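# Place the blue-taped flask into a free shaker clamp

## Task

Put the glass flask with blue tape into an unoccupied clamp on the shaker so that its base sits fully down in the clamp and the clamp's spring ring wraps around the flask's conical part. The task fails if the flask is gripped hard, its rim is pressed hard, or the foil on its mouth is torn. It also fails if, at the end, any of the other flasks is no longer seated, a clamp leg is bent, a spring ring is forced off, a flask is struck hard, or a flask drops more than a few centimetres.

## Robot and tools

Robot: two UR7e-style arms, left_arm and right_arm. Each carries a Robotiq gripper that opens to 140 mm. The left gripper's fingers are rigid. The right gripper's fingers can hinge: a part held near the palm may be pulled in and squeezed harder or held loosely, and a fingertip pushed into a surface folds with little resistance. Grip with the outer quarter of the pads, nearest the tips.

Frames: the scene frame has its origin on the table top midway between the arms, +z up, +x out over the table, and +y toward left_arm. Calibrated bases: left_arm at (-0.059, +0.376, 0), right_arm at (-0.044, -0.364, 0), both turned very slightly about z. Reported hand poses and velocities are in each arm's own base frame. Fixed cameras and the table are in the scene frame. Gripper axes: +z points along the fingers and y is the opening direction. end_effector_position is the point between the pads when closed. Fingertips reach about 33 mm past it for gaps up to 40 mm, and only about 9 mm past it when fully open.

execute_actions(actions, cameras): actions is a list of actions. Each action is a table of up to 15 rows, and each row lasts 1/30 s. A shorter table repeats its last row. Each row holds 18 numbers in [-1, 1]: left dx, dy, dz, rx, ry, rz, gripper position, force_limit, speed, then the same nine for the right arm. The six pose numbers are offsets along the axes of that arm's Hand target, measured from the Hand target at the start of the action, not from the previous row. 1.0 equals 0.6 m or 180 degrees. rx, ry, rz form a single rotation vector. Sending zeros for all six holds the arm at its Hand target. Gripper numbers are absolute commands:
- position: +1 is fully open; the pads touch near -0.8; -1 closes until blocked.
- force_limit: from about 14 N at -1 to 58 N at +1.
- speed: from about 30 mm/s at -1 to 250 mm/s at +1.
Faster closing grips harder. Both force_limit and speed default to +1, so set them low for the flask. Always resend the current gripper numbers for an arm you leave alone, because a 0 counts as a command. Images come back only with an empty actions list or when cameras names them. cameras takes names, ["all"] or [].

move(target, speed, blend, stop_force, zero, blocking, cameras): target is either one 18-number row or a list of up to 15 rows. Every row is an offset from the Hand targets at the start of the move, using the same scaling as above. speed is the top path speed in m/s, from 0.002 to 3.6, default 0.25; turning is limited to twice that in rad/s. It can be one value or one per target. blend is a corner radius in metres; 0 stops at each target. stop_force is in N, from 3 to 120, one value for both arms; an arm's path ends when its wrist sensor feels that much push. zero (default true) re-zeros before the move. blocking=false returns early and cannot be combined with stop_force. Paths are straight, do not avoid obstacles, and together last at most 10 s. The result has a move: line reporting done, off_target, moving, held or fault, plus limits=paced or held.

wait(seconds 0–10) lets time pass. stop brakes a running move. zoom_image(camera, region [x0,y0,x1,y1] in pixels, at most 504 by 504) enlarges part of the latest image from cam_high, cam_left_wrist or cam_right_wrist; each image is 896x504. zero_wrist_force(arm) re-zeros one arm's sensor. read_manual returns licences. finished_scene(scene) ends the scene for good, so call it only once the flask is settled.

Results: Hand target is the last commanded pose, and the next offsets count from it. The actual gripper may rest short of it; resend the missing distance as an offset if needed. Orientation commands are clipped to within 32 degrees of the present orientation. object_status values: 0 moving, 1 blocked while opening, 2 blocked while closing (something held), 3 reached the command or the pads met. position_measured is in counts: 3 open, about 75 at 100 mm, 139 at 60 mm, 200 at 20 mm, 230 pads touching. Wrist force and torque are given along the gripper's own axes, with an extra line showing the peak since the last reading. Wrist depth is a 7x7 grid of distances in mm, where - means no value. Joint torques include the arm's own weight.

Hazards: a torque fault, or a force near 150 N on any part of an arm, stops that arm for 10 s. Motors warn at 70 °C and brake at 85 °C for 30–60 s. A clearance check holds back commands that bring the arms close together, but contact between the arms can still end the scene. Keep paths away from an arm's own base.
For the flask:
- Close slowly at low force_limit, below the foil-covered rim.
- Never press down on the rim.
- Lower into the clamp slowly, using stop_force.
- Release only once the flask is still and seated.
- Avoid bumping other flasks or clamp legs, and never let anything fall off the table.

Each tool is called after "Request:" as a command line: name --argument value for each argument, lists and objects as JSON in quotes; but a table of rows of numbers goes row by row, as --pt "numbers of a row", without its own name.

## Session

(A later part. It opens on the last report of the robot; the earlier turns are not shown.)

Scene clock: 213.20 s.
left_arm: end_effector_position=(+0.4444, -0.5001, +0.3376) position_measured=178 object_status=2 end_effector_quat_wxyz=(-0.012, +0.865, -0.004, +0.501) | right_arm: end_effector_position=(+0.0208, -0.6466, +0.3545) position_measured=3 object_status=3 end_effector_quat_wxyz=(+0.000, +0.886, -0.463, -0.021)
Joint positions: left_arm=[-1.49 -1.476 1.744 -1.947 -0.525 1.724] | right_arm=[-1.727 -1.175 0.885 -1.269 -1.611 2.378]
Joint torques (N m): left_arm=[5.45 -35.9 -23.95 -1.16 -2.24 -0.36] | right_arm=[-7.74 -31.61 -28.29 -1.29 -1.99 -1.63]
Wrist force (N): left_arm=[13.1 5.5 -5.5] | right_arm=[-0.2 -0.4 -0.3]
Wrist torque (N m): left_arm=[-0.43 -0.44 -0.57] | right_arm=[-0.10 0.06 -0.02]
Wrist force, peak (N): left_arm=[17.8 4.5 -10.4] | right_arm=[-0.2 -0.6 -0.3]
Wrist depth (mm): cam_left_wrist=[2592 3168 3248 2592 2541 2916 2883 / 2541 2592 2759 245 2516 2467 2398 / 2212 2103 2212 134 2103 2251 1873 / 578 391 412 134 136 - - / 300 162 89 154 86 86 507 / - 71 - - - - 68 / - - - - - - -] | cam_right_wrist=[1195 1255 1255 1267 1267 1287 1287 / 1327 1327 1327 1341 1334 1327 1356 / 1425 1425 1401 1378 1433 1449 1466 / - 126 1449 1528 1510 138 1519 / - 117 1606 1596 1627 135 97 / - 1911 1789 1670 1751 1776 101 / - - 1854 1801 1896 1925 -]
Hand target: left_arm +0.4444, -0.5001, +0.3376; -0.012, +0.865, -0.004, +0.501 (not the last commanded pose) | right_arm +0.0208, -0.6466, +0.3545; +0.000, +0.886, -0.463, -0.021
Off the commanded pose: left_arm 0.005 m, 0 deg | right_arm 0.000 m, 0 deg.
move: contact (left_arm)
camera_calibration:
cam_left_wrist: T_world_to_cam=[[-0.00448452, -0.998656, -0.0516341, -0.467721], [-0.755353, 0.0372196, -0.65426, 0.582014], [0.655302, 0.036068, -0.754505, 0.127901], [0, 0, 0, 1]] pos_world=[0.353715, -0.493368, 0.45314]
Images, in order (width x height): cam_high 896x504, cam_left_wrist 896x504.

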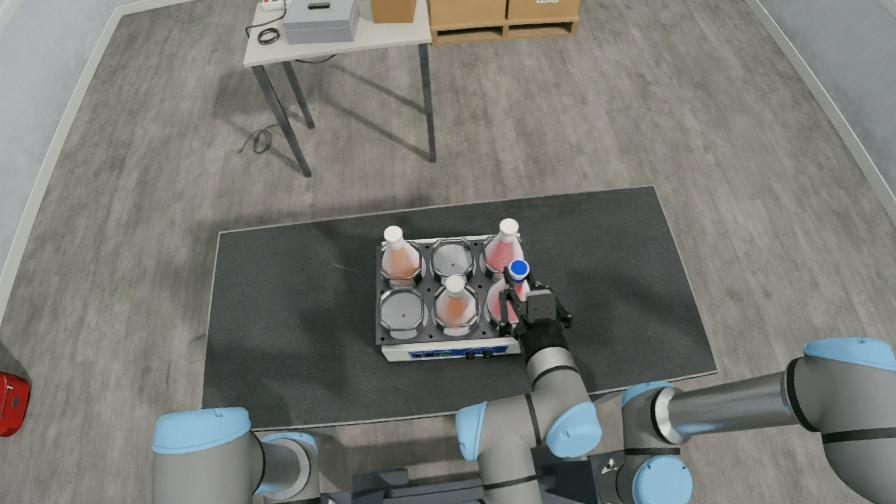

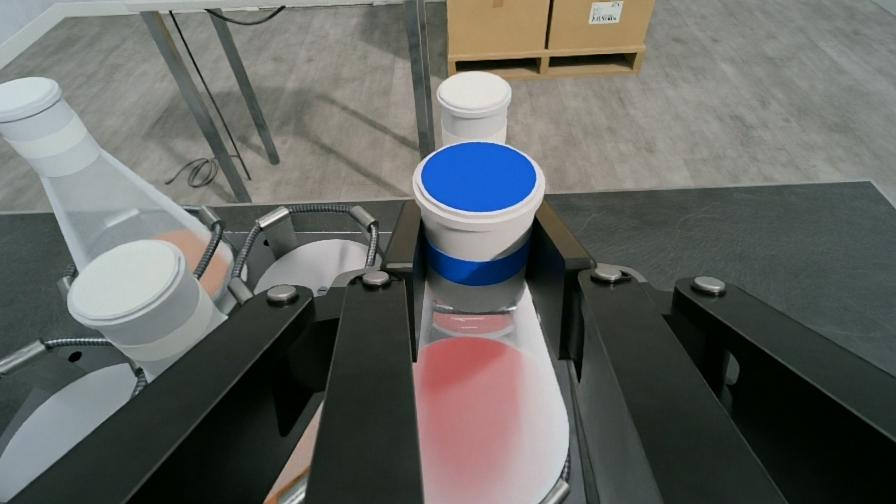

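Request:
move --target '[-0.0036,0.0157,0.0021,0.0083,0,0.0145,-1,-0.05,-1,0,0,0,0,0,0,1,1,1]' --speed 0.025 --cameras '["cam_left_wrist"]'

Request:
move --target '[-0.0022,-0.028,0.0012,-0.0166,0,-0.029,-1,-0.05,-1,0,0,0,0,0,0,1,1,1]' --speed 0.025 --cameras '["cam_left_wrist","cam_high"]'

Request:
zoom_image --camera "cam_high" --region '[470, 250, 560, 340]'

Scene clock: 220.27 s.
left_arm: end_effector_position=(+0.4445, -0.5095, +0.3347) position_measured=178 object_status=2 end_effector_quat_wxyz=(-0.034, +0.865, -0.017, +0.501) end_effector_velocity=(+0.000, +0.000, +0.000) end_effector_angular_velocity=(-0.003, -0.001, +0.001) | right_arm: end_effector_position=(+0.0208, -0.6466, +0.3545) position_measured=3 object_status=3 end_effector_quat_wxyz=(+0.000, +0.886, -0.463, -0.021)
Joint positions: left_arm=[-1.492 -1.439 1.696 -1.88 -0.52 1.719] | right_arm=[-1.727 -1.175 0.885 -1.269 -1.611 2.378]
Joint velocities: left_arm=[0 0 0.002 -0.005 0.001 0] | right_arm=[within noise]
Joint torques (N m): left_arm=[-11.31 -34.3 -12.79 -3.55 -2.31 -0.75] | right_arm=[-7.94 -32.09 -28.45 -1.24 -2.02 -1.66]
Wrist force (N): left_arm=[16.8 -3.6 -4.9] | right_arm=[-0.3 -0.5 -0.1]
Wrist torque (N m): left_arm=[0.11 -0.32 0.10] | right_arm=[-0.12 0.08 -0.02]
Wrist force, peak (N): left_arm=[22.2 -6.4 -5.7] | right_arm=[-0.2 -0.7 -0.3]
Wrist depth (mm): cam_left_wrist=[5237 1795 3248 2516 2701 2759 2619 / 2883 2950 2730 247 2354 2251 2193 / 2376 2271 2354 132 638 634 620 / 2354 395 405 131 137 586 535 / 171 171 89 153 86 86 481 / - 71 - - - - 68 / - - - 226 - - -] | cam_right_wrist=[1255 1242 1267 1267 1255 1293 1267 / 1320 1341 1349 1341 1356 1341 1371 / 1386 1449 1417 1417 1409 1441 1433 / - 127 1566 1528 1519 138 1528 / - 117 1566 1576 - 126 97 / - - 1776 1704 1739 1970 101 / - 645 1896 2067 1868 1911 -]
Hand target: left_arm +0.4445, -0.5094, +0.3349; -0.034, +0.865, -0.017, +0.501 | right_arm +0.0208, -0.6466, +0.3545; +0.000, +0.886, -0.463, -0.021
Off the commanded pose: left_arm 0.000 m, 0 deg | right_arm 0.000 m, 0 deg.
move: done
camera_calibration:
cam_left_wrist: T_world_to_cam=[[-0.00456745, -0.994537, -0.104285, -0.45755], [-0.755475, 0.0717566, -0.651236, 0.597189], [0.655162, 0.0758101, -0.751676, 0.145392], [0, 0, 0, 1]] pos_world=[0.353816, -0.508925, 0.450483]
Images, in order (width x height): cam_left_wrist 896x504.

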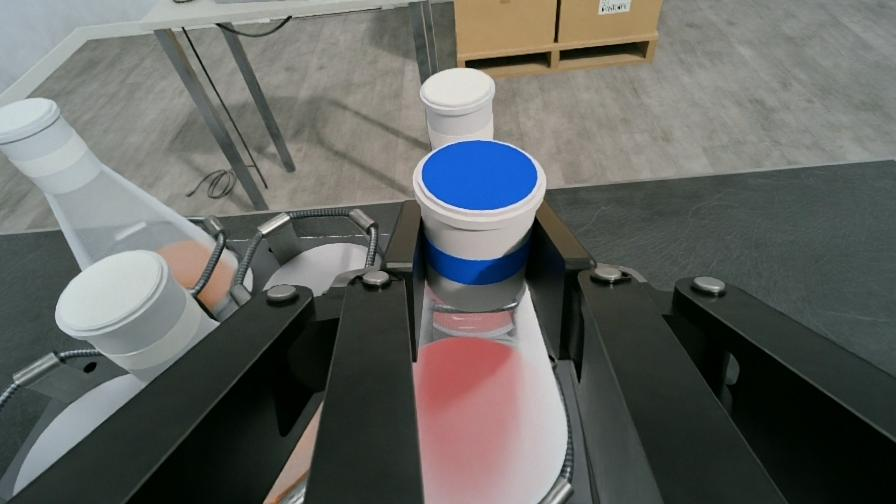

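Scene clock: 222.67 s.
left_arm: end_effector_position=(+0.4444, -0.4925, +0.3347) position_measured=178 object_status=2 end_effector_quat_wxyz=(+0.011, +0.865, +0.009, +0.501) | right_arm: end_effector_position=(+0.0208, -0.6466, +0.3545) position_measured=3 object_status=3 end_effector_quat_wxyz=(+0.000, +0.886, -0.463, -0.021)
Joint positions: left_arm=[-1.488 -1.504 1.797 -2.027 -0.529 1.727] | right_arm=[-1.727 -1.175 0.885 -1.269 -1.611 2.378]
Joint torques (N m): left_arm=[9.48 -7.3 -20.32 1.39 -7.34 0.97] | right_arm=[-7.92 -31.08 -28.6 -1.18 -1.98 -1.71]
Wrist force (N): left_arm=[24.9 4.2 -6.3] | right_arm=[-0.2 -0.4 -0.2]
Wrist torque (N m): left_arm=[-0.02 -0.48 0.21] | right_arm=[-0.10 0.05 -0.02]
Wrist force, peak (N): left_arm=[26.7 2.8 -12.4] | right_arm=[-0.5 -0.5 -0.4]
Wrist depth (mm): cam_left_wrist=[3290 1677 3168 2592 2646 3614 3333 / 2291 2444 2673 245 3092 2646 2673 / 2138 2156 2121 132 2086 2212 2121 / 373 339 402 134 137 607 607 / 301 162 89 152 86 82 523 / - 71 - - - - 68 / - - - - - - -] | cam_right_wrist=[1184 1255 1249 1255 1287 1267 1274 / 1320 1341 1327 1327 1320 1341 1341 / 1378 1363 1409 1449 1458 1441 1417 / - 127 1557 1492 1510 135 1334 / - 117 1617 1670 1617 1606 97 / - 1716 1693 1670 1727 1776 102 / - 621 1896 1828 1925 1882 -]
Hand target: left_arm +0.4444, -0.4926, +0.3346; +0.011, +0.865, +0.009, +0.501 | right_arm +0.0208, -0.6466, +0.3545; +0.000, +0.886, -0.463, -0.021
Off the commanded pose: left_arm 0.000 m, 0 deg | right_arm 0.000 m, 0 deg.
move: done
camera_calibration:
cam_left_wrist: T_world_to_cam=[[-0.00437728, -0.99999, 0.000979666, -0.478603], [-0.755231, 0.00266376, -0.655454, 0.563085], [0.655444, -0.00360898, -0.755235, 0.106111], [0, 0, 0, 1]] pos_world=[0.353614, -0.479715, 0.449684]
Images, in order (width x height): cam_high 896x504, cam_left_wrist 896x504.

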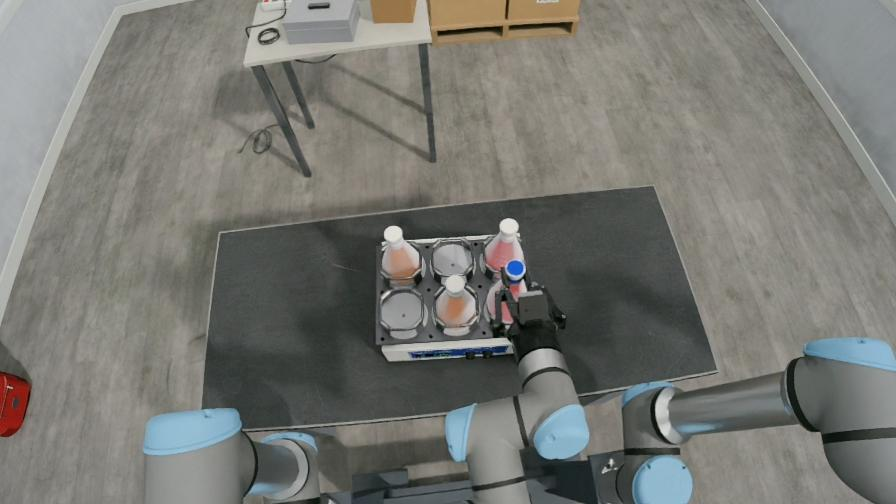

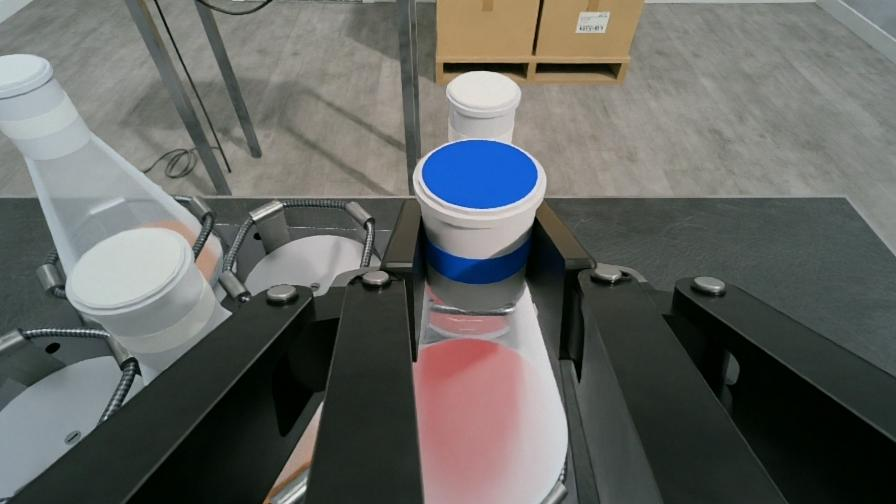

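Scaled by 5.600 from the camera's 896x504 image, which has a finer 1280x720 frame.

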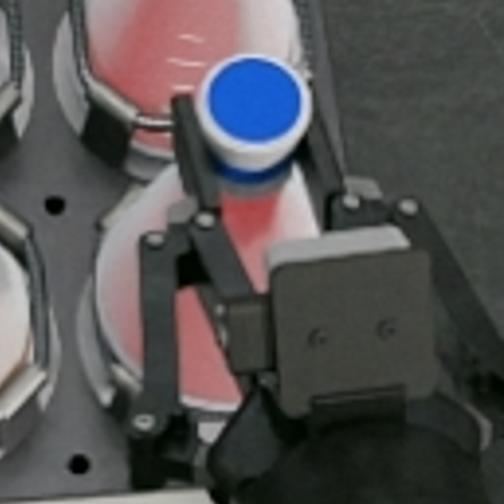

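Request:
move --target '[-0.005,0.028,0.0048,0.0166,0,0.029,-1,-0.05,-1,0,0,0,0,0,0,1,1,1]' --speed 0.025 --cameras '["cam_left_wrist","cam_high"]'

Request:
zoom_image --camera "cam_high" --region '[470, 250, 560, 340]'

Scene clock: 230.83 s.
left_arm: end_effector_position=(+0.4455, -0.5096, +0.3310) position_measured=178 object_status=2 end_effector_quat_wxyz=(-0.034, +0.865, -0.017, +0.501) end_effector_velocity=(+0.000, +0.000, +0.000) end_effector_angular_velocity=(-0.006, +0.001, +0.001) | right_arm: end_effector_position=(+0.0208, -0.6466, +0.3545) position_measured=3 object_status=3 end_effector_quat_wxyz=(+0.000, +0.886, -0.463, -0.021)
Joint positions: left_arm=[-1.491 -1.436 1.703 -1.893 -0.521 1.723] | right_arm=[-1.727 -1.175 0.885 -1.269 -1.611 2.378]
Joint velocities: left_arm=[0.001 -0.001 0.001 -0.006 -0.001 0] | right_arm=[within noise]
Joint torques (N m): left_arm=[-14.62 -24.06 -7.02 -1.13 -4.01 -1.35] | right_arm=[-7.5 -31.43 -28.31 -1.22 -2.02 -1.71]
Wrist force (N): left_arm=[32.2 -4.5 -8.6] | right_arm=[-0.3 -0.4 -0.2]
Wrist torque (N m): left_arm=[0.03 -0.41 0.04] | right_arm=[-0.09 0.08 -0.01]
Wrist force, peak (N): left_arm=[40.3 -10.1 -8.0] | right_arm=[-0.3 -0.6 -0.5]
Wrist depth (mm): cam_left_wrist=[5968 1846 4277 2673 2592 2759 2646 / 3019 2851 2673 241 2376 2398 2212 / 2312 2398 2251 132 655 624 607 / 684 385 410 131 134 - 528 / 167 168 89 153 86 86 479 / - 71 - - - - 68 / - - - - - - -] | cam_right_wrist=[1190 1261 1236 1267 1267 1287 1287 / 1307 1314 1314 1327 1356 1363 1363 / 1386 1356 1401 1409 1441 1441 1458 / - 126 1510 1528 1510 138 1492 / - 117 1190 1586 1670 1586 97 / - 1681 1704 1704 1764 1789 102 / - 634 1882 1911 1896 1896 -]
Hand target: left_arm +0.4455, -0.5095, +0.3311; -0.034, +0.865, -0.017, +0.501 | right_arm +0.0208, -0.6466, +0.3545; +0.000, +0.886, -0.463, -0.021
Off the commanded pose: left_arm 0.000 m, 0 deg | right_arm 0.000 m, 0 deg.
move: done
camera_calibration:
cam_left_wrist: T_world_to_cam=[[-0.00456745, -0.994537, -0.104285, -0.458031], [-0.755475, 0.0717566, -0.651236, 0.595542], [0.655162, 0.0758101, -0.751676, 0.141963], [0, 0, 0, 1]] pos_world=[0.354816, -0.509025, 0.446783]
Images, in order (width x height): cam_high 896x504, cam_left_wrist 896x504.

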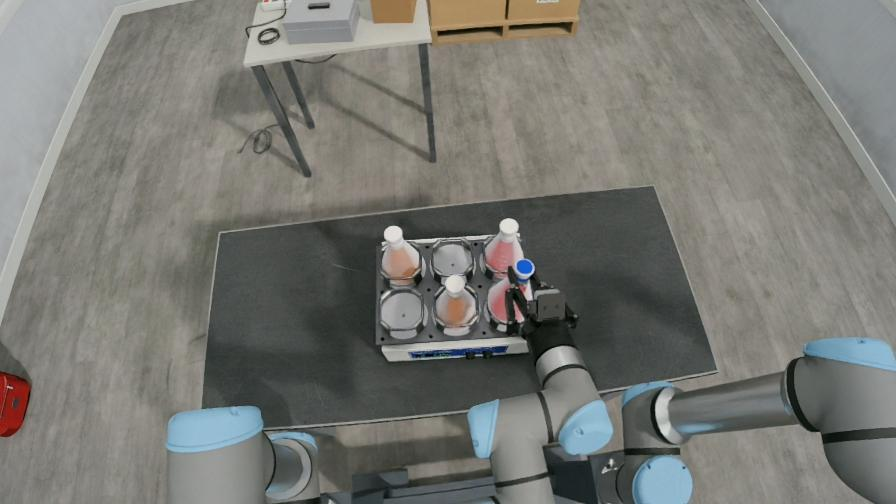

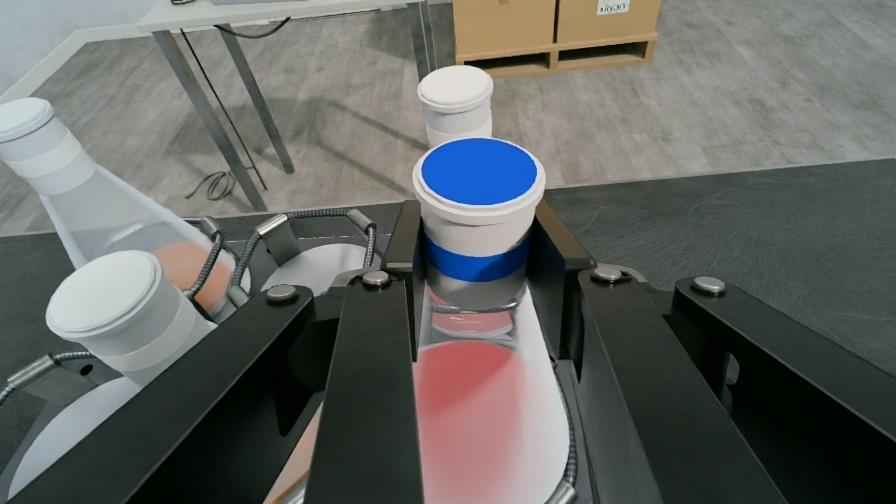

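Scaled by 5.600 from the camera's 896x504 image, which has a finer 1280x720 frame.

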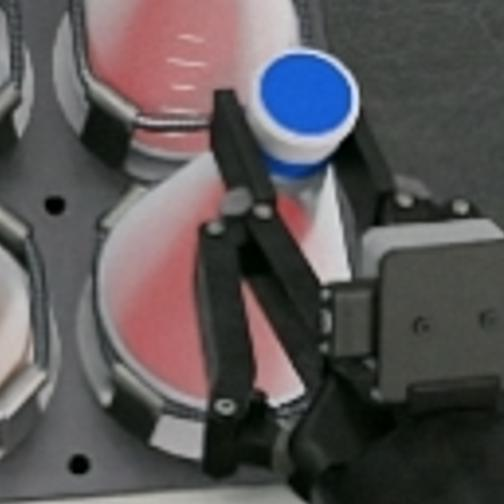

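Request:
move --target '[-0.005,-0.028,0.0048,-0.0166,0,-0.029,-1,-0.05,-1,0,0,0,0,0,0,1,1,1]' --speed 0.025 --cameras '["cam_left_wrist","cam_high"]'

Request:
zoom_image --camera "cam_high" --region '[470, 250, 560, 340]'

Scene clock: 235.33 s.
left_arm: end_effector_position=(+0.4466, -0.4922, +0.3287) position_measured=178 object_status=2 end_effector_quat_wxyz=(+0.011, +0.865, +0.009, +0.501) end_effector_velocity=(+0.001, +0.001, +0.000) end_effector_angular_velocity=(+0.005, -0.002, +0.002) | right_arm: end_effector_position=(+0.0208, -0.6466, +0.3545) position_measured=3 object_status=3 end_effector_quat_wxyz=(+0.000, +0.886, -0.463, -0.021)
Joint positions: left_arm=[-1.483 -1.498 1.809 -2.052 -0.529 1.735] | right_arm=[-1.727 -1.175 0.885 -1.269 -1.611 2.378]
Joint velocities: left_arm=[0.001 0.001 -0.002 0.005 0.002 0] | right_arm=[within noise]
Joint torques (N m): left_arm=[6.48 -0.01 -8.16 6.17 -13.46 0.76] | right_arm=[-7.91 -30.91 -28.01 -1.15 -1.95 -1.61]
Wrist force (N): left_arm=[44.1 11.9 -10.1] | right_arm=[-0.2 -0.5 -0.1]
Wrist torque (N m): left_arm=[-0.44 -0.36 -0.20] | right_arm=[-0.10 0.07 -0.02]
Wrist force, peak (N): left_arm=[50.0 13.6 -25.7] | right_arm=[-0.3 -0.7 -0.3]
Wrist depth (mm): cam_left_wrist=[3422 3092 3019 2619 2592 3130 3092 / 2444 2491 2212 238 2592 2541 2592 / 2103 2156 2156 133 2053 2291 2193 / 159 333 384 131 139 614 605 / 153 156 89 301 86 81 534 / - 71 - - - - 68 / - 67 - - - - -] | cam_right_wrist=[1378 1287 1261 1255 1261 1280 1293 / 1300 1327 1334 1356 1356 1341 1363 / 1356 1371 1409 1401 1449 1449 1441 / - 126 1501 1519 1538 138 1538 / - 117 1510 1617 1648 1596 97 / - 1670 1814 1739 1739 1789 102 / - 658 1854 1955 1868 1955 -]
Hand target: left_arm +0.4464, -0.4924, +0.3284; +0.011, +0.865, +0.009, +0.501 | right_arm +0.0208, -0.6466, +0.3545; +0.000, +0.886, -0.463, -0.021
Off the commanded pose: left_arm 0.000 m, 0 deg | right_arm 0.000 m, 0 deg.
move: done
camera_calibration:
cam_left_wrist: T_world_to_cam=[[-0.00409647, -0.999991, 0.000952998, -0.478477], [-0.754536, 0.00246555, -0.656254, 0.56068], [0.656246, -0.0034074, -0.75454, 0.099634], [0, 0, 0, 1]] pos_world=[0.355709, -0.479516, 0.443582]
Images, in order (width x height): cam_high 896x504, cam_left_wrist 896x504.

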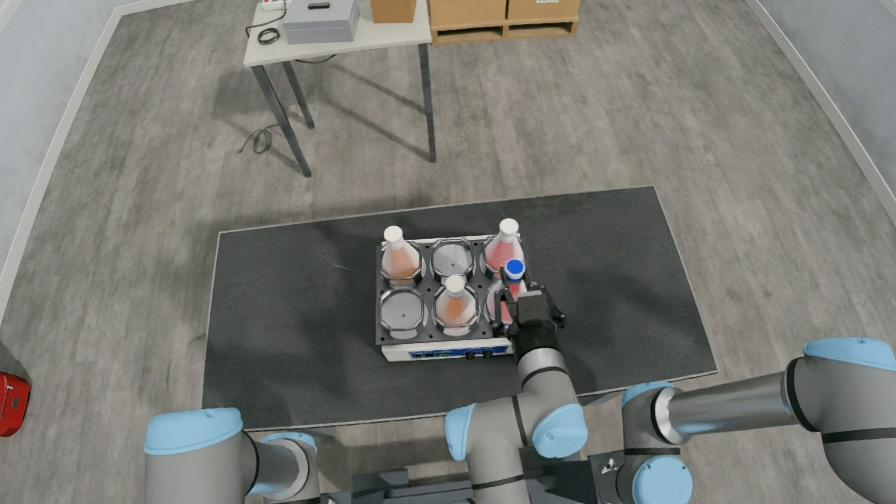

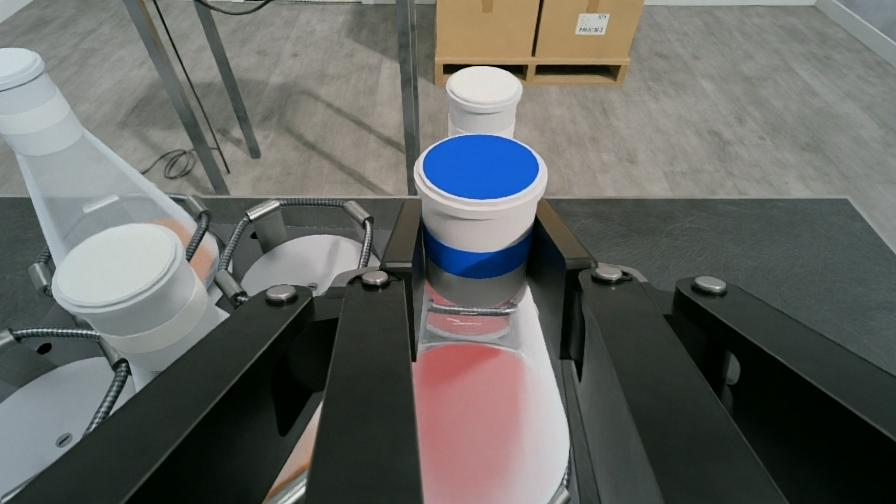

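Scaled by 5.600 from the camera's 896x504 image, which has a finer 1280x720 frame.

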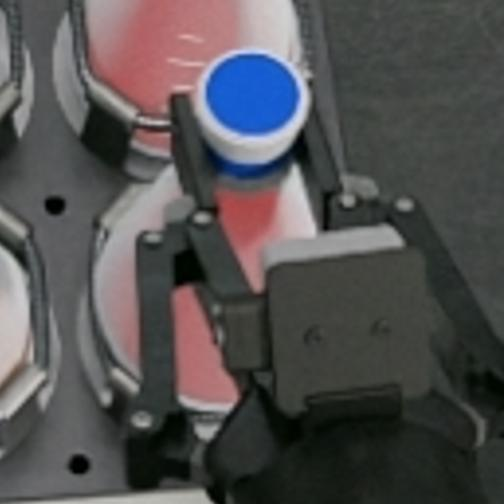

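Request:
move --target '[-0.0031,0.014,-0.0155,0.0083,0.028,0.0145,-1,-0.05,-1,0,0,0,0,0,0,1,1,1]' --speed 0.025 --cameras '["cam_left_wrist","cam_high"]'

Request:
zoom_image --camera "cam_high" --region '[470, 250, 560, 340]'

Scene clock: 247.60 s.
left_arm: end_effector_position=(+0.4374, -0.5008, +0.3317) position_measured=178 object_status=2 end_effector_quat_wxyz=(-0.012, +0.842, -0.004, +0.539) | right_arm: end_effector_position=(+0.0208, -0.6466, +0.3545) position_measured=3 object_status=3 end_effector_quat_wxyz=(+0.000, +0.886, -0.463, -0.021)
Joint positions: left_arm=[-1.528 -1.472 1.806 -1.958 -0.433 1.656] | right_arm=[-1.727 -1.175 0.885 -1.269 -1.611 2.378]
Joint torques (N m): left_arm=[-2.66 -10.67 -18.59 -0.87 -8.73 1.12] | right_arm=[-7.39 -31.06 -28.23 -1.18 -1.92 -1.74]
Wrist force (N): left_arm=[29.7 -3.6 -1.7] | right_arm=[-0.2 -0.4 -0.2]
Wrist torque (N m): left_arm=[-0.35 -0.30 -0.27] | right_arm=[-0.09 0.07 -0.02]
Wrist force, peak (N): left_arm=[48.6 10.6 -9.7] | right_arm=[-0.4 -0.6 -0.3]
Wrist depth (mm): cam_left_wrist=[3019 1372 1418 2421 2541 3774 3515 / 3377 3168 3092 1510 2759 2950 2789 / 2421 2444 2491 129 2376 2376 2398 / 681 376 417 132 138 - - / 299 168 89 306 86 81 493 / - 71 - - - - 68 / - 67 - - - - -] | cam_right_wrist=[1267 1236 1261 1267 1274 1267 1242 / 1334 1327 1349 1356 1327 1349 1378 / 1417 1349 1425 1425 1449 1417 1441 / - 126 1386 1519 1519 138 1458 / - 117 - 1606 1617 1617 97 / - - - 1716 1764 1841 101 / - 657 1828 1868 1882 1911 -]
Hand target: left_arm +0.4374, -0.5008, +0.3316; -0.012, +0.843, -0.004, +0.538 | right_arm +0.0208, -0.6466, +0.3545; +0.000, +0.886, -0.463, -0.021
Off the commanded pose: left_arm 0.000 m, 0 deg | right_arm 0.000 m, 0 deg.
move: done
camera_calibration:
cam_left_wrist: T_world_to_cam=[[0.00023831, -0.998627, -0.0523911, -0.470685], [-0.694629, 0.0375232, -0.718389, 0.567697], [0.719368, 0.0365635, -0.693666, 0.0801485], [0, 0, 0, 1]] pos_world=[0.336795, -0.494271, 0.438764]
Images, in order (width x height): cam_high 896x504, cam_left_wrist 896x504.

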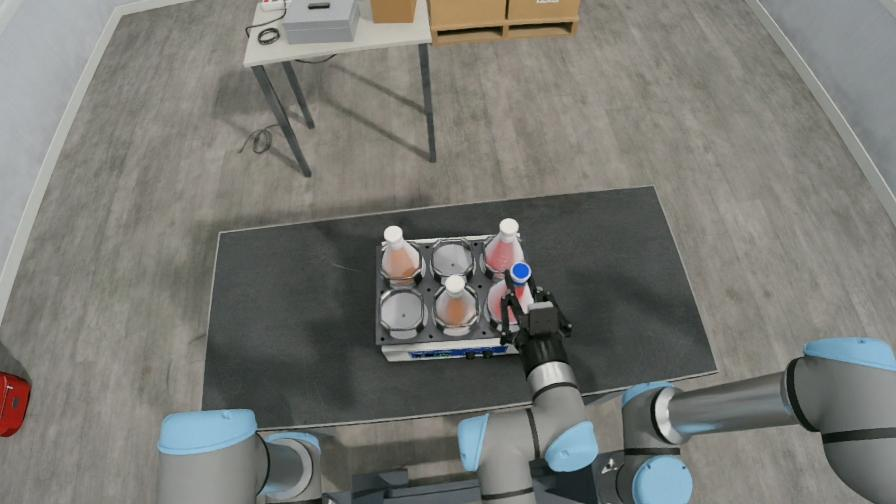

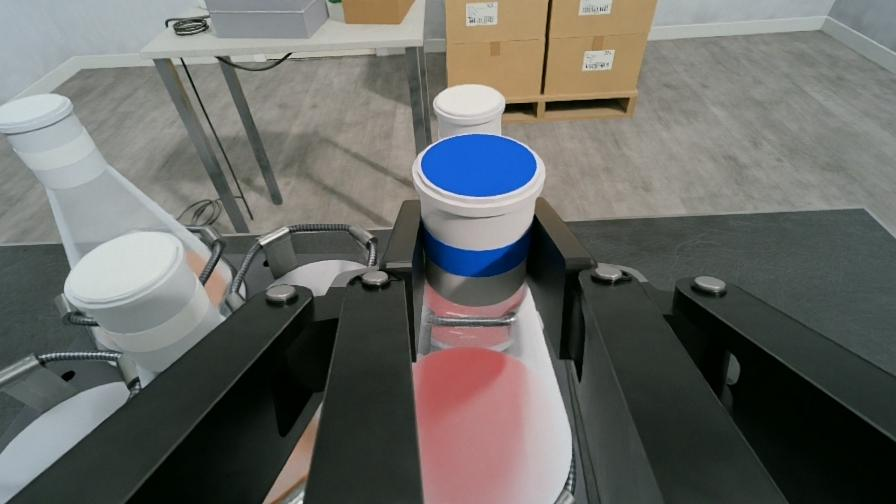

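Scaled by 5.600 from the camera's 896x504 image, which has a finer 1280x720 frame.

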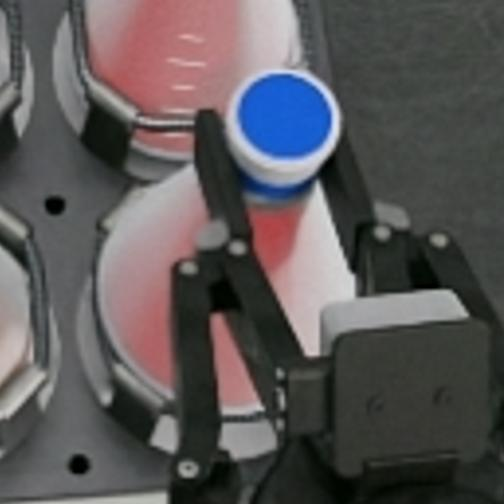

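Request:
move --target '[-0.009,0,-0.0124,0,0.022,0,-1,-0.05,-1,0,0,0,0,0,0,1,1,1]' --speed 0.025 --cameras '["cam_left_wrist","cam_high"]'

Request:
zoom_image --camera "cam_high" --region '[470, 250, 560, 340]'

Scene clock: 252.63 s.
left_arm: end_effector_position=(+0.4284, -0.5008, +0.3299) position_measured=178 object_status=2 end_effector_quat_wxyz=(-0.012, +0.823, -0.004, +0.567) | right_arm: end_effector_position=(+0.0208, -0.6466, +0.3545) position_measured=3 object_status=3 end_effector_quat_wxyz=(+0.000, +0.886, -0.463, -0.021)
Joint positions: left_arm=[-1.562 -1.473 1.846 -1.924 -0.364 1.576] | right_arm=[-1.727 -1.175 0.885 -1.269 -1.611 2.378]
Joint torques (N m): left_arm=[5.29 0.24 -18.34 -0.75 -10.51 1.16] | right_arm=[-7.48 -31.11 -28.16 -1.2 -1.89 -1.79]
Wrist force (N): left_arm=[33.3 0.0 -1.7] | right_arm=[-0.2 -0.5 -0.2]
Wrist torque (N m): left_arm=[0.02 -0.37 0.15] | right_arm=[-0.11 0.06 -0.02]
Wrist force, peak (N): left_arm=[40.9 -3.6 -2.6] | right_arm=[-0.4 -0.6 -0.3]
Wrist depth (mm): cam_left_wrist=[- 1372 1458 2516 2398 3719 3333 / 283 3130 3468 2789 2820 3208 3248 / 2701 2950 2851 134 2592 2592 2592 / 2421 188 393 131 139 2467 2231 / 577 176 89 273 86 82 547 / - 71 - 259 - - 68 / - 67 - - - - -] | cam_right_wrist=[1349 1249 1274 1280 1274 1274 1255 / 1293 1320 1334 1393 1320 1349 1356 / 1378 1393 1417 1386 1334 1433 1441 / - 126 1409 1519 1519 135 1519 / - 117 1606 1627 1638 1648 97 / - 1693 1484 1693 1751 1789 101 / - 710 2002 1868 1896 1911 -]
Hand target: left_arm +0.4284, -0.5008, +0.3298; -0.012, +0.823, -0.004, +0.567 | right_arm +0.0208, -0.6466, +0.3545; +0.000, +0.886, -0.463, -0.021
Off the commanded pose: left_arm 0.000 m, 0 deg | right_arm 0.000 m, 0 deg.
move: done
camera_calibration:
cam_left_wrist: T_world_to_cam=[[0.00212167, -0.998606, -0.0527382, -0.471394], [-0.643322, 0.0390132, -0.764601, 0.554202], [0.765593, 0.0355499, -0.642343, 0.0481336], [0, 0, 0, 1]] pos_world=[0.32068, -0.494069, 0.429801]
Images, in order (width x height): cam_high 896x504, cam_left_wrist 896x504.

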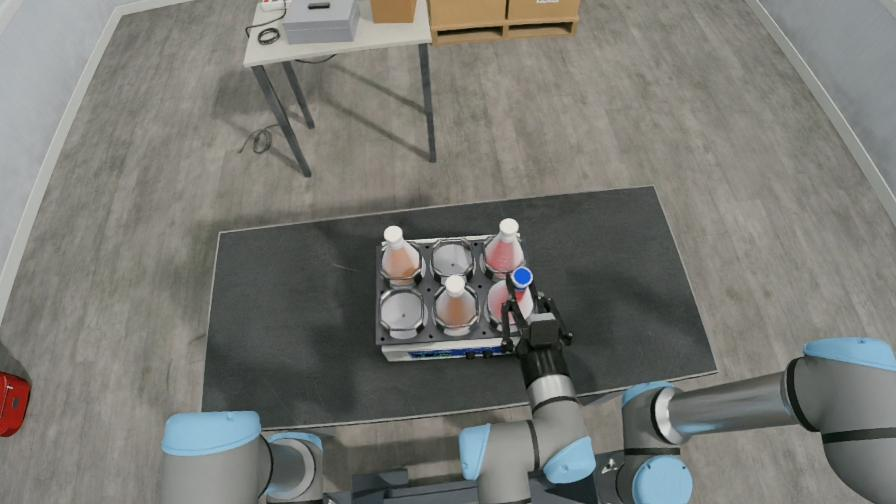

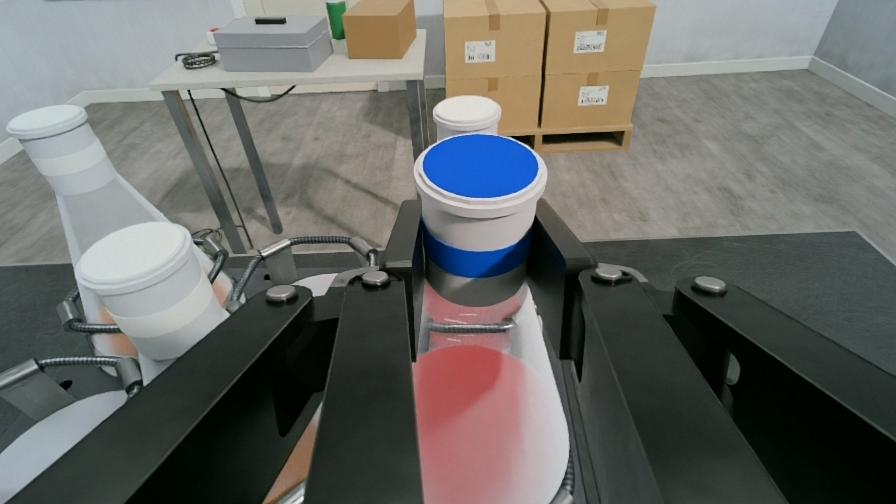

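Scaled by 5.600 from the camera's 896x504 image, which has a finer 1280x720 frame.

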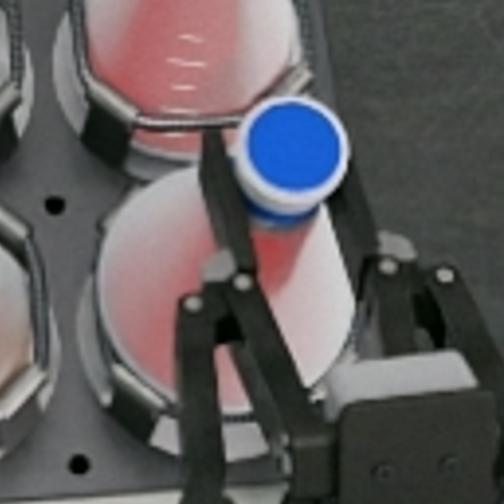

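Request:
move --target '[0.0095,0,-0.004,0,0,0,-1,-0.05,-1,0,0,0,0,0,0,1,1,1]' --speed 0.03

Request:
move --target '[0,0,0,0,0,0,-0.1,-1,-1,0,0,0,0,0,0,1,1,1]' --cameras '["cam_left_wrist","cam_high"]'

Request:
zoom_image --camera "cam_high" --region '[470, 250, 560, 340]'

Request:
zoom_image --camera "cam_left_wrist" --region '[330, 130, 680, 504]'

Scene clock: 260.40 s.
left_arm: end_effector_position=(+0.4282, -0.5009, +0.3361) position_measured=178 object_status=2 end_effector_quat_wxyz=(-0.012, +0.823, -0.004, +0.567) | right_arm: end_effector_position=(+0.0208, -0.6466, +0.3545) position_measured=3 object_status=3 end_effector_quat_wxyz=(+0.000, +0.886, -0.463, -0.021)
Joint positions: left_arm=[-1.562 -1.478 1.834 -1.907 -0.364 1.575] | right_arm=[-1.727 -1.175 0.885 -1.269 -1.611 2.378]
Joint torques (N m): left_arm=[-12.76 -31.12 -18.15 -2.92 1.34 -0.78] | right_arm=[-8.18 -31.22 -28.31 -1.16 -2.01 -1.72]
Wrist force (N): left_arm=[7.6 2.0 0.8] | right_arm=[-0.4 -0.4 -0.2]
Wrist torque (N m): left_arm=[-0.20 -0.42 -0.27] | right_arm=[-0.09 0.10 -0.02]
Wrist force, peak (N): left_arm=[34.8 0.4 -1.9] | right_arm=[-0.4 -0.5 -0.4]
Wrist depth (mm): cam_left_wrist=[2312 1466 1434 2376 2398 3422 3092 / 290 3422 3468 2701 2701 3290 3092 / 2467 2701 2619 130 2376 2444 2491 / 2444 184 442 130 138 2759 2175 / - 177 89 151 86 81 80 / - 71 - - - - 68 / - 67 - - - - -] | cam_right_wrist=[1320 1255 1236 1280 1274 1280 1287 / 1320 1300 1314 1334 1356 1356 1349 / 1363 1441 1409 1401 1417 1433 1425 / - 126 1484 1501 1501 135 1510 / - 117 1586 1627 1627 - 97 / - 1693 1739 - 1751 1776 102 / - 630 1828 1882 1868 1868 -]
Hand target: left_arm +0.4282, -0.5009, +0.3360; -0.012, +0.823, -0.004, +0.567 | right_arm +0.0208, -0.6466, +0.3545; +0.000, +0.886, -0.463, -0.021
Off the commanded pose: left_arm 0.000 m, 0 deg | right_arm 0.000 m, 0 deg.
move: done

Scene clock: 261.43 s.
left_arm: end_effector_position=(+0.4282, -0.5009, +0.3360) position_measured=141 object_status=0 end_effector_quat_wxyz=(-0.012, +0.823, -0.004, +0.567) | right_arm: end_effector_position=(+0.0208, -0.6466, +0.3545) position_measured=3 object_status=3 end_effector_quat_wxyz=(+0.000, +0.886, -0.463, -0.021)
Joint positions: left_arm=[-1.562 -1.478 1.834 -1.907 -0.364 1.575] | right_arm=[-1.727 -1.175 0.885 -1.269 -1.611 2.378]
Joint torques (N m): left_arm=[-9.4 -15.32 -22.94 -4.52 1.42 0.96] | right_arm=[-8.06 -31.29 -27.98 -1.26 -1.93 -1.68]
Wrist force (N): left_arm=[2.0 0.8 0.4] | right_arm=[-0.2 -0.3 0.0]
Wrist torque (N m): left_arm=[0.04 -0.70 -0.01] | right_arm=[-0.07 0.06 -0.02]
Wrist force, peak (N): left_arm=[8.1 2.0 0.8] | right_arm=[-0.3 -0.7 -0.2]
Wrist depth (mm): cam_left_wrist=[2759 1475 1395 2333 2646 3422 3774 / 282 3290 3666 268 2701 3055 3719 / 2730 2673 2646 134 2421 2646 2491 / 2333 182 128 155 141 675 - / - 91 98 351 125 86 75 / - 72 - - - - 69 / - - - - - - 69] | cam_right_wrist=[1195 1261 1320 1267 1255 1274 1267 / 1334 1341 1320 1341 1341 1341 1356 / 1378 1425 1417 1417 1510 1441 1441 / 535 126 1393 1501 1484 138 1501 / - 117 1627 1617 1596 1576 97 / - 1776 1704 1606 1739 1764 102 / - 652 1896 - 2002 1940 -]
Hand target: left_arm +0.4282, -0.5009, +0.3360; -0.012, +0.823, -0.004, +0.567 | right_arm +0.0208, -0.6466, +0.3545; +0.000, +0.886, -0.463, -0.021
Off the commanded pose: left_arm 0.000 m, 0 deg | right_arm 0.000 m, 0 deg.
move: done
camera_calibration:
cam_left_wrist: T_world_to_cam=[[0.00222533, -0.998614, -0.0525865, -0.471269], [-0.643705, 0.0388127, -0.764289, 0.558771], [0.765271, 0.035551, -0.642726, 0.0524665], [0, 0, 0, 1]] pos_world=[0.320582, -0.494169, 0.436002]
Images, in order (width x height): cam_high 896x504, cam_left_wrist 896x504.

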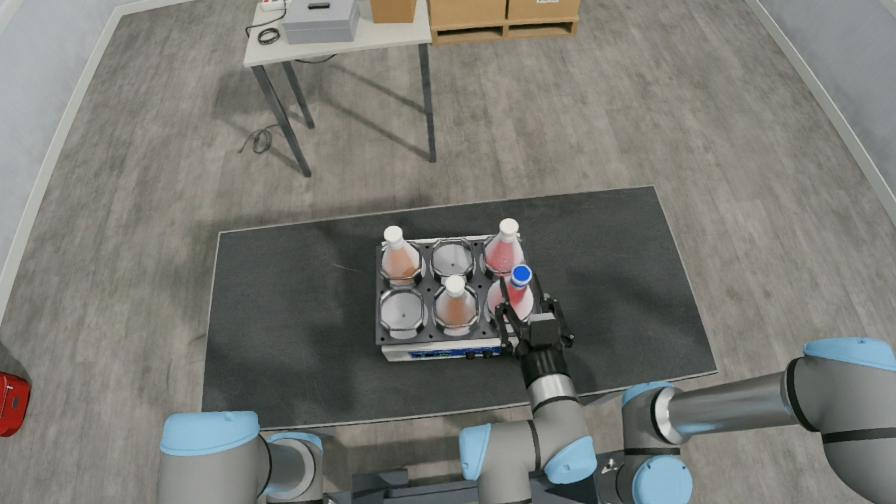

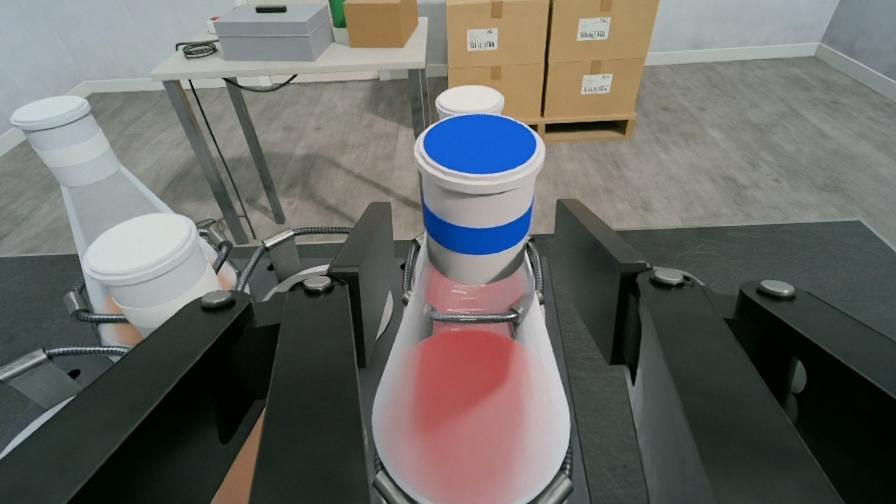

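Scaled by 5.600 from the camera's 896x504 image, which has a finer 1280x720 frame.

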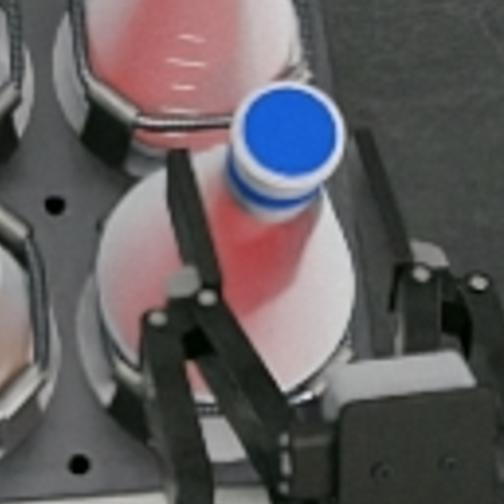

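Scaled by 1.348 from the camera's 896x504 image, which has a finer 1280x720 frame.

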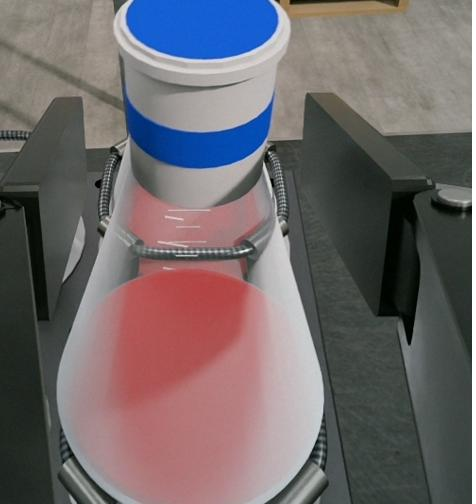

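Request:
move --target '[0.029,0,0,0,0,0,-0.1,-1,-1,0,0,0,0,0,0,1,1,1]' --speed 0.05 --cameras '["cam_left_wrist"]'

Request:
zoom_image --camera "cam_left_wrist" --region '[330, 130, 680, 504]'

Scene clock: 272.33 s.
left_arm: end_effector_position=(+0.4345, -0.5012, +0.3524) position_measured=141 object_status=3 end_effector_quat_wxyz=(-0.012, +0.823, -0.004, +0.567) end_effector_velocity=(+0.000, +0.001, -0.002) end_effector_angular_velocity=(-0.001, -0.001, +0.002) | right_arm: end_effector_position=(+0.0208, -0.6466, +0.3545) position_measured=3 object_status=3 end_effector_quat_wxyz=(+0.000, +0.886, -0.463, -0.021)
Joint positions: left_arm=[-1.55 -1.484 1.805 -1.904 -0.364 1.609] | right_arm=[-1.727 -1.175 0.885 -1.269 -1.611 2.378]
Joint velocities: left_arm=[0 0 0.004 0 0.001 -0.006] | right_arm=[within noise]
Joint torques (N m): left_arm=[-5.91 -31.07 -18.1 -3.23 3.62 -0.75] | right_arm=[-8.08 -31.18 -27.17 -1.23 -1.79 -1.73]
Wrist force (N): left_arm=[1.7 1.0 0.2] | right_arm=[-0.3 -0.5 -0.3]
Wrist torque (N m): left_arm=[0.08 -0.64 -0.20] | right_arm=[-0.10 0.08 -0.02]
Wrist force, peak (N): left_arm=[2.7 0.9 0.6] | right_arm=[-0.3 -0.7 -0.2]
Wrist depth (mm): cam_left_wrist=[- 1426 1450 2354 2541 3666 5032 / 3290 3333 4010 2759 2730 3168 2950 / 296 2566 2592 152 2592 2701 2566 / 2444 1846 128 139 141 642 667 / - 91 98 345 316 86 79 / - 72 - - 274 - 68 / - - - - - - 69] | cam_right_wrist=[1287 1249 1242 1274 1249 1274 1287 / 1314 1320 1327 1334 1349 1349 1341 / 1401 1386 1386 1458 1417 1458 1458 / - 125 1475 1547 1510 135 1538 / - 117 1538 1789 1627 1606 97 / - 1681 1716 1739 1764 1739 101 / - 695 1789 1896 1868 1925 -]
Hand target: left_arm +0.4344, -0.5013, +0.3523; -0.012, +0.823, -0.004, +0.567 | right_arm +0.0208, -0.6466, +0.3545; +0.000, +0.886, -0.463, -0.021
Off the commanded pose: left_arm 0.000 m, 0 deg | right_arm 0.000 m, 0 deg.
move: done
camera_calibration:
cam_left_wrist: T_world_to_cam=[[0.00244601, -0.99861, -0.0526429, -0.470771], [-0.643653, 0.0387163, -0.764337, 0.575253], [0.765313, 0.0357533, -0.642664, 0.0581908], [0, 0, 0, 1]] pos_world=[0.326881, -0.494469, 0.452302]
Images, in order (width x height): cam_left_wrist 896x504.

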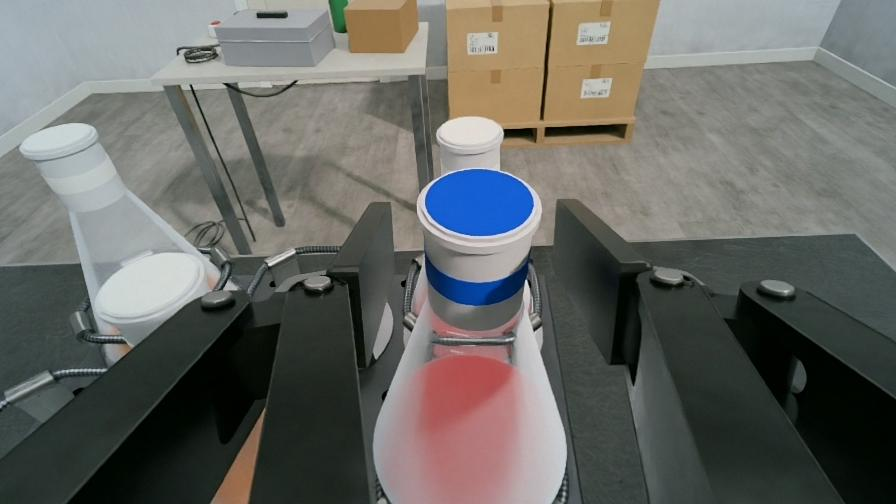

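Scaled by 1.348 from the camera's 896x504 image, which has a finer 1280x720 frame.

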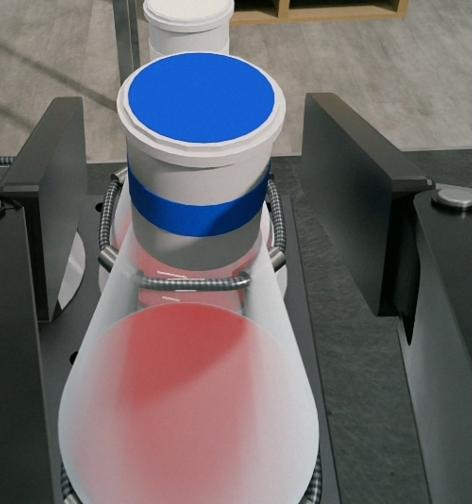

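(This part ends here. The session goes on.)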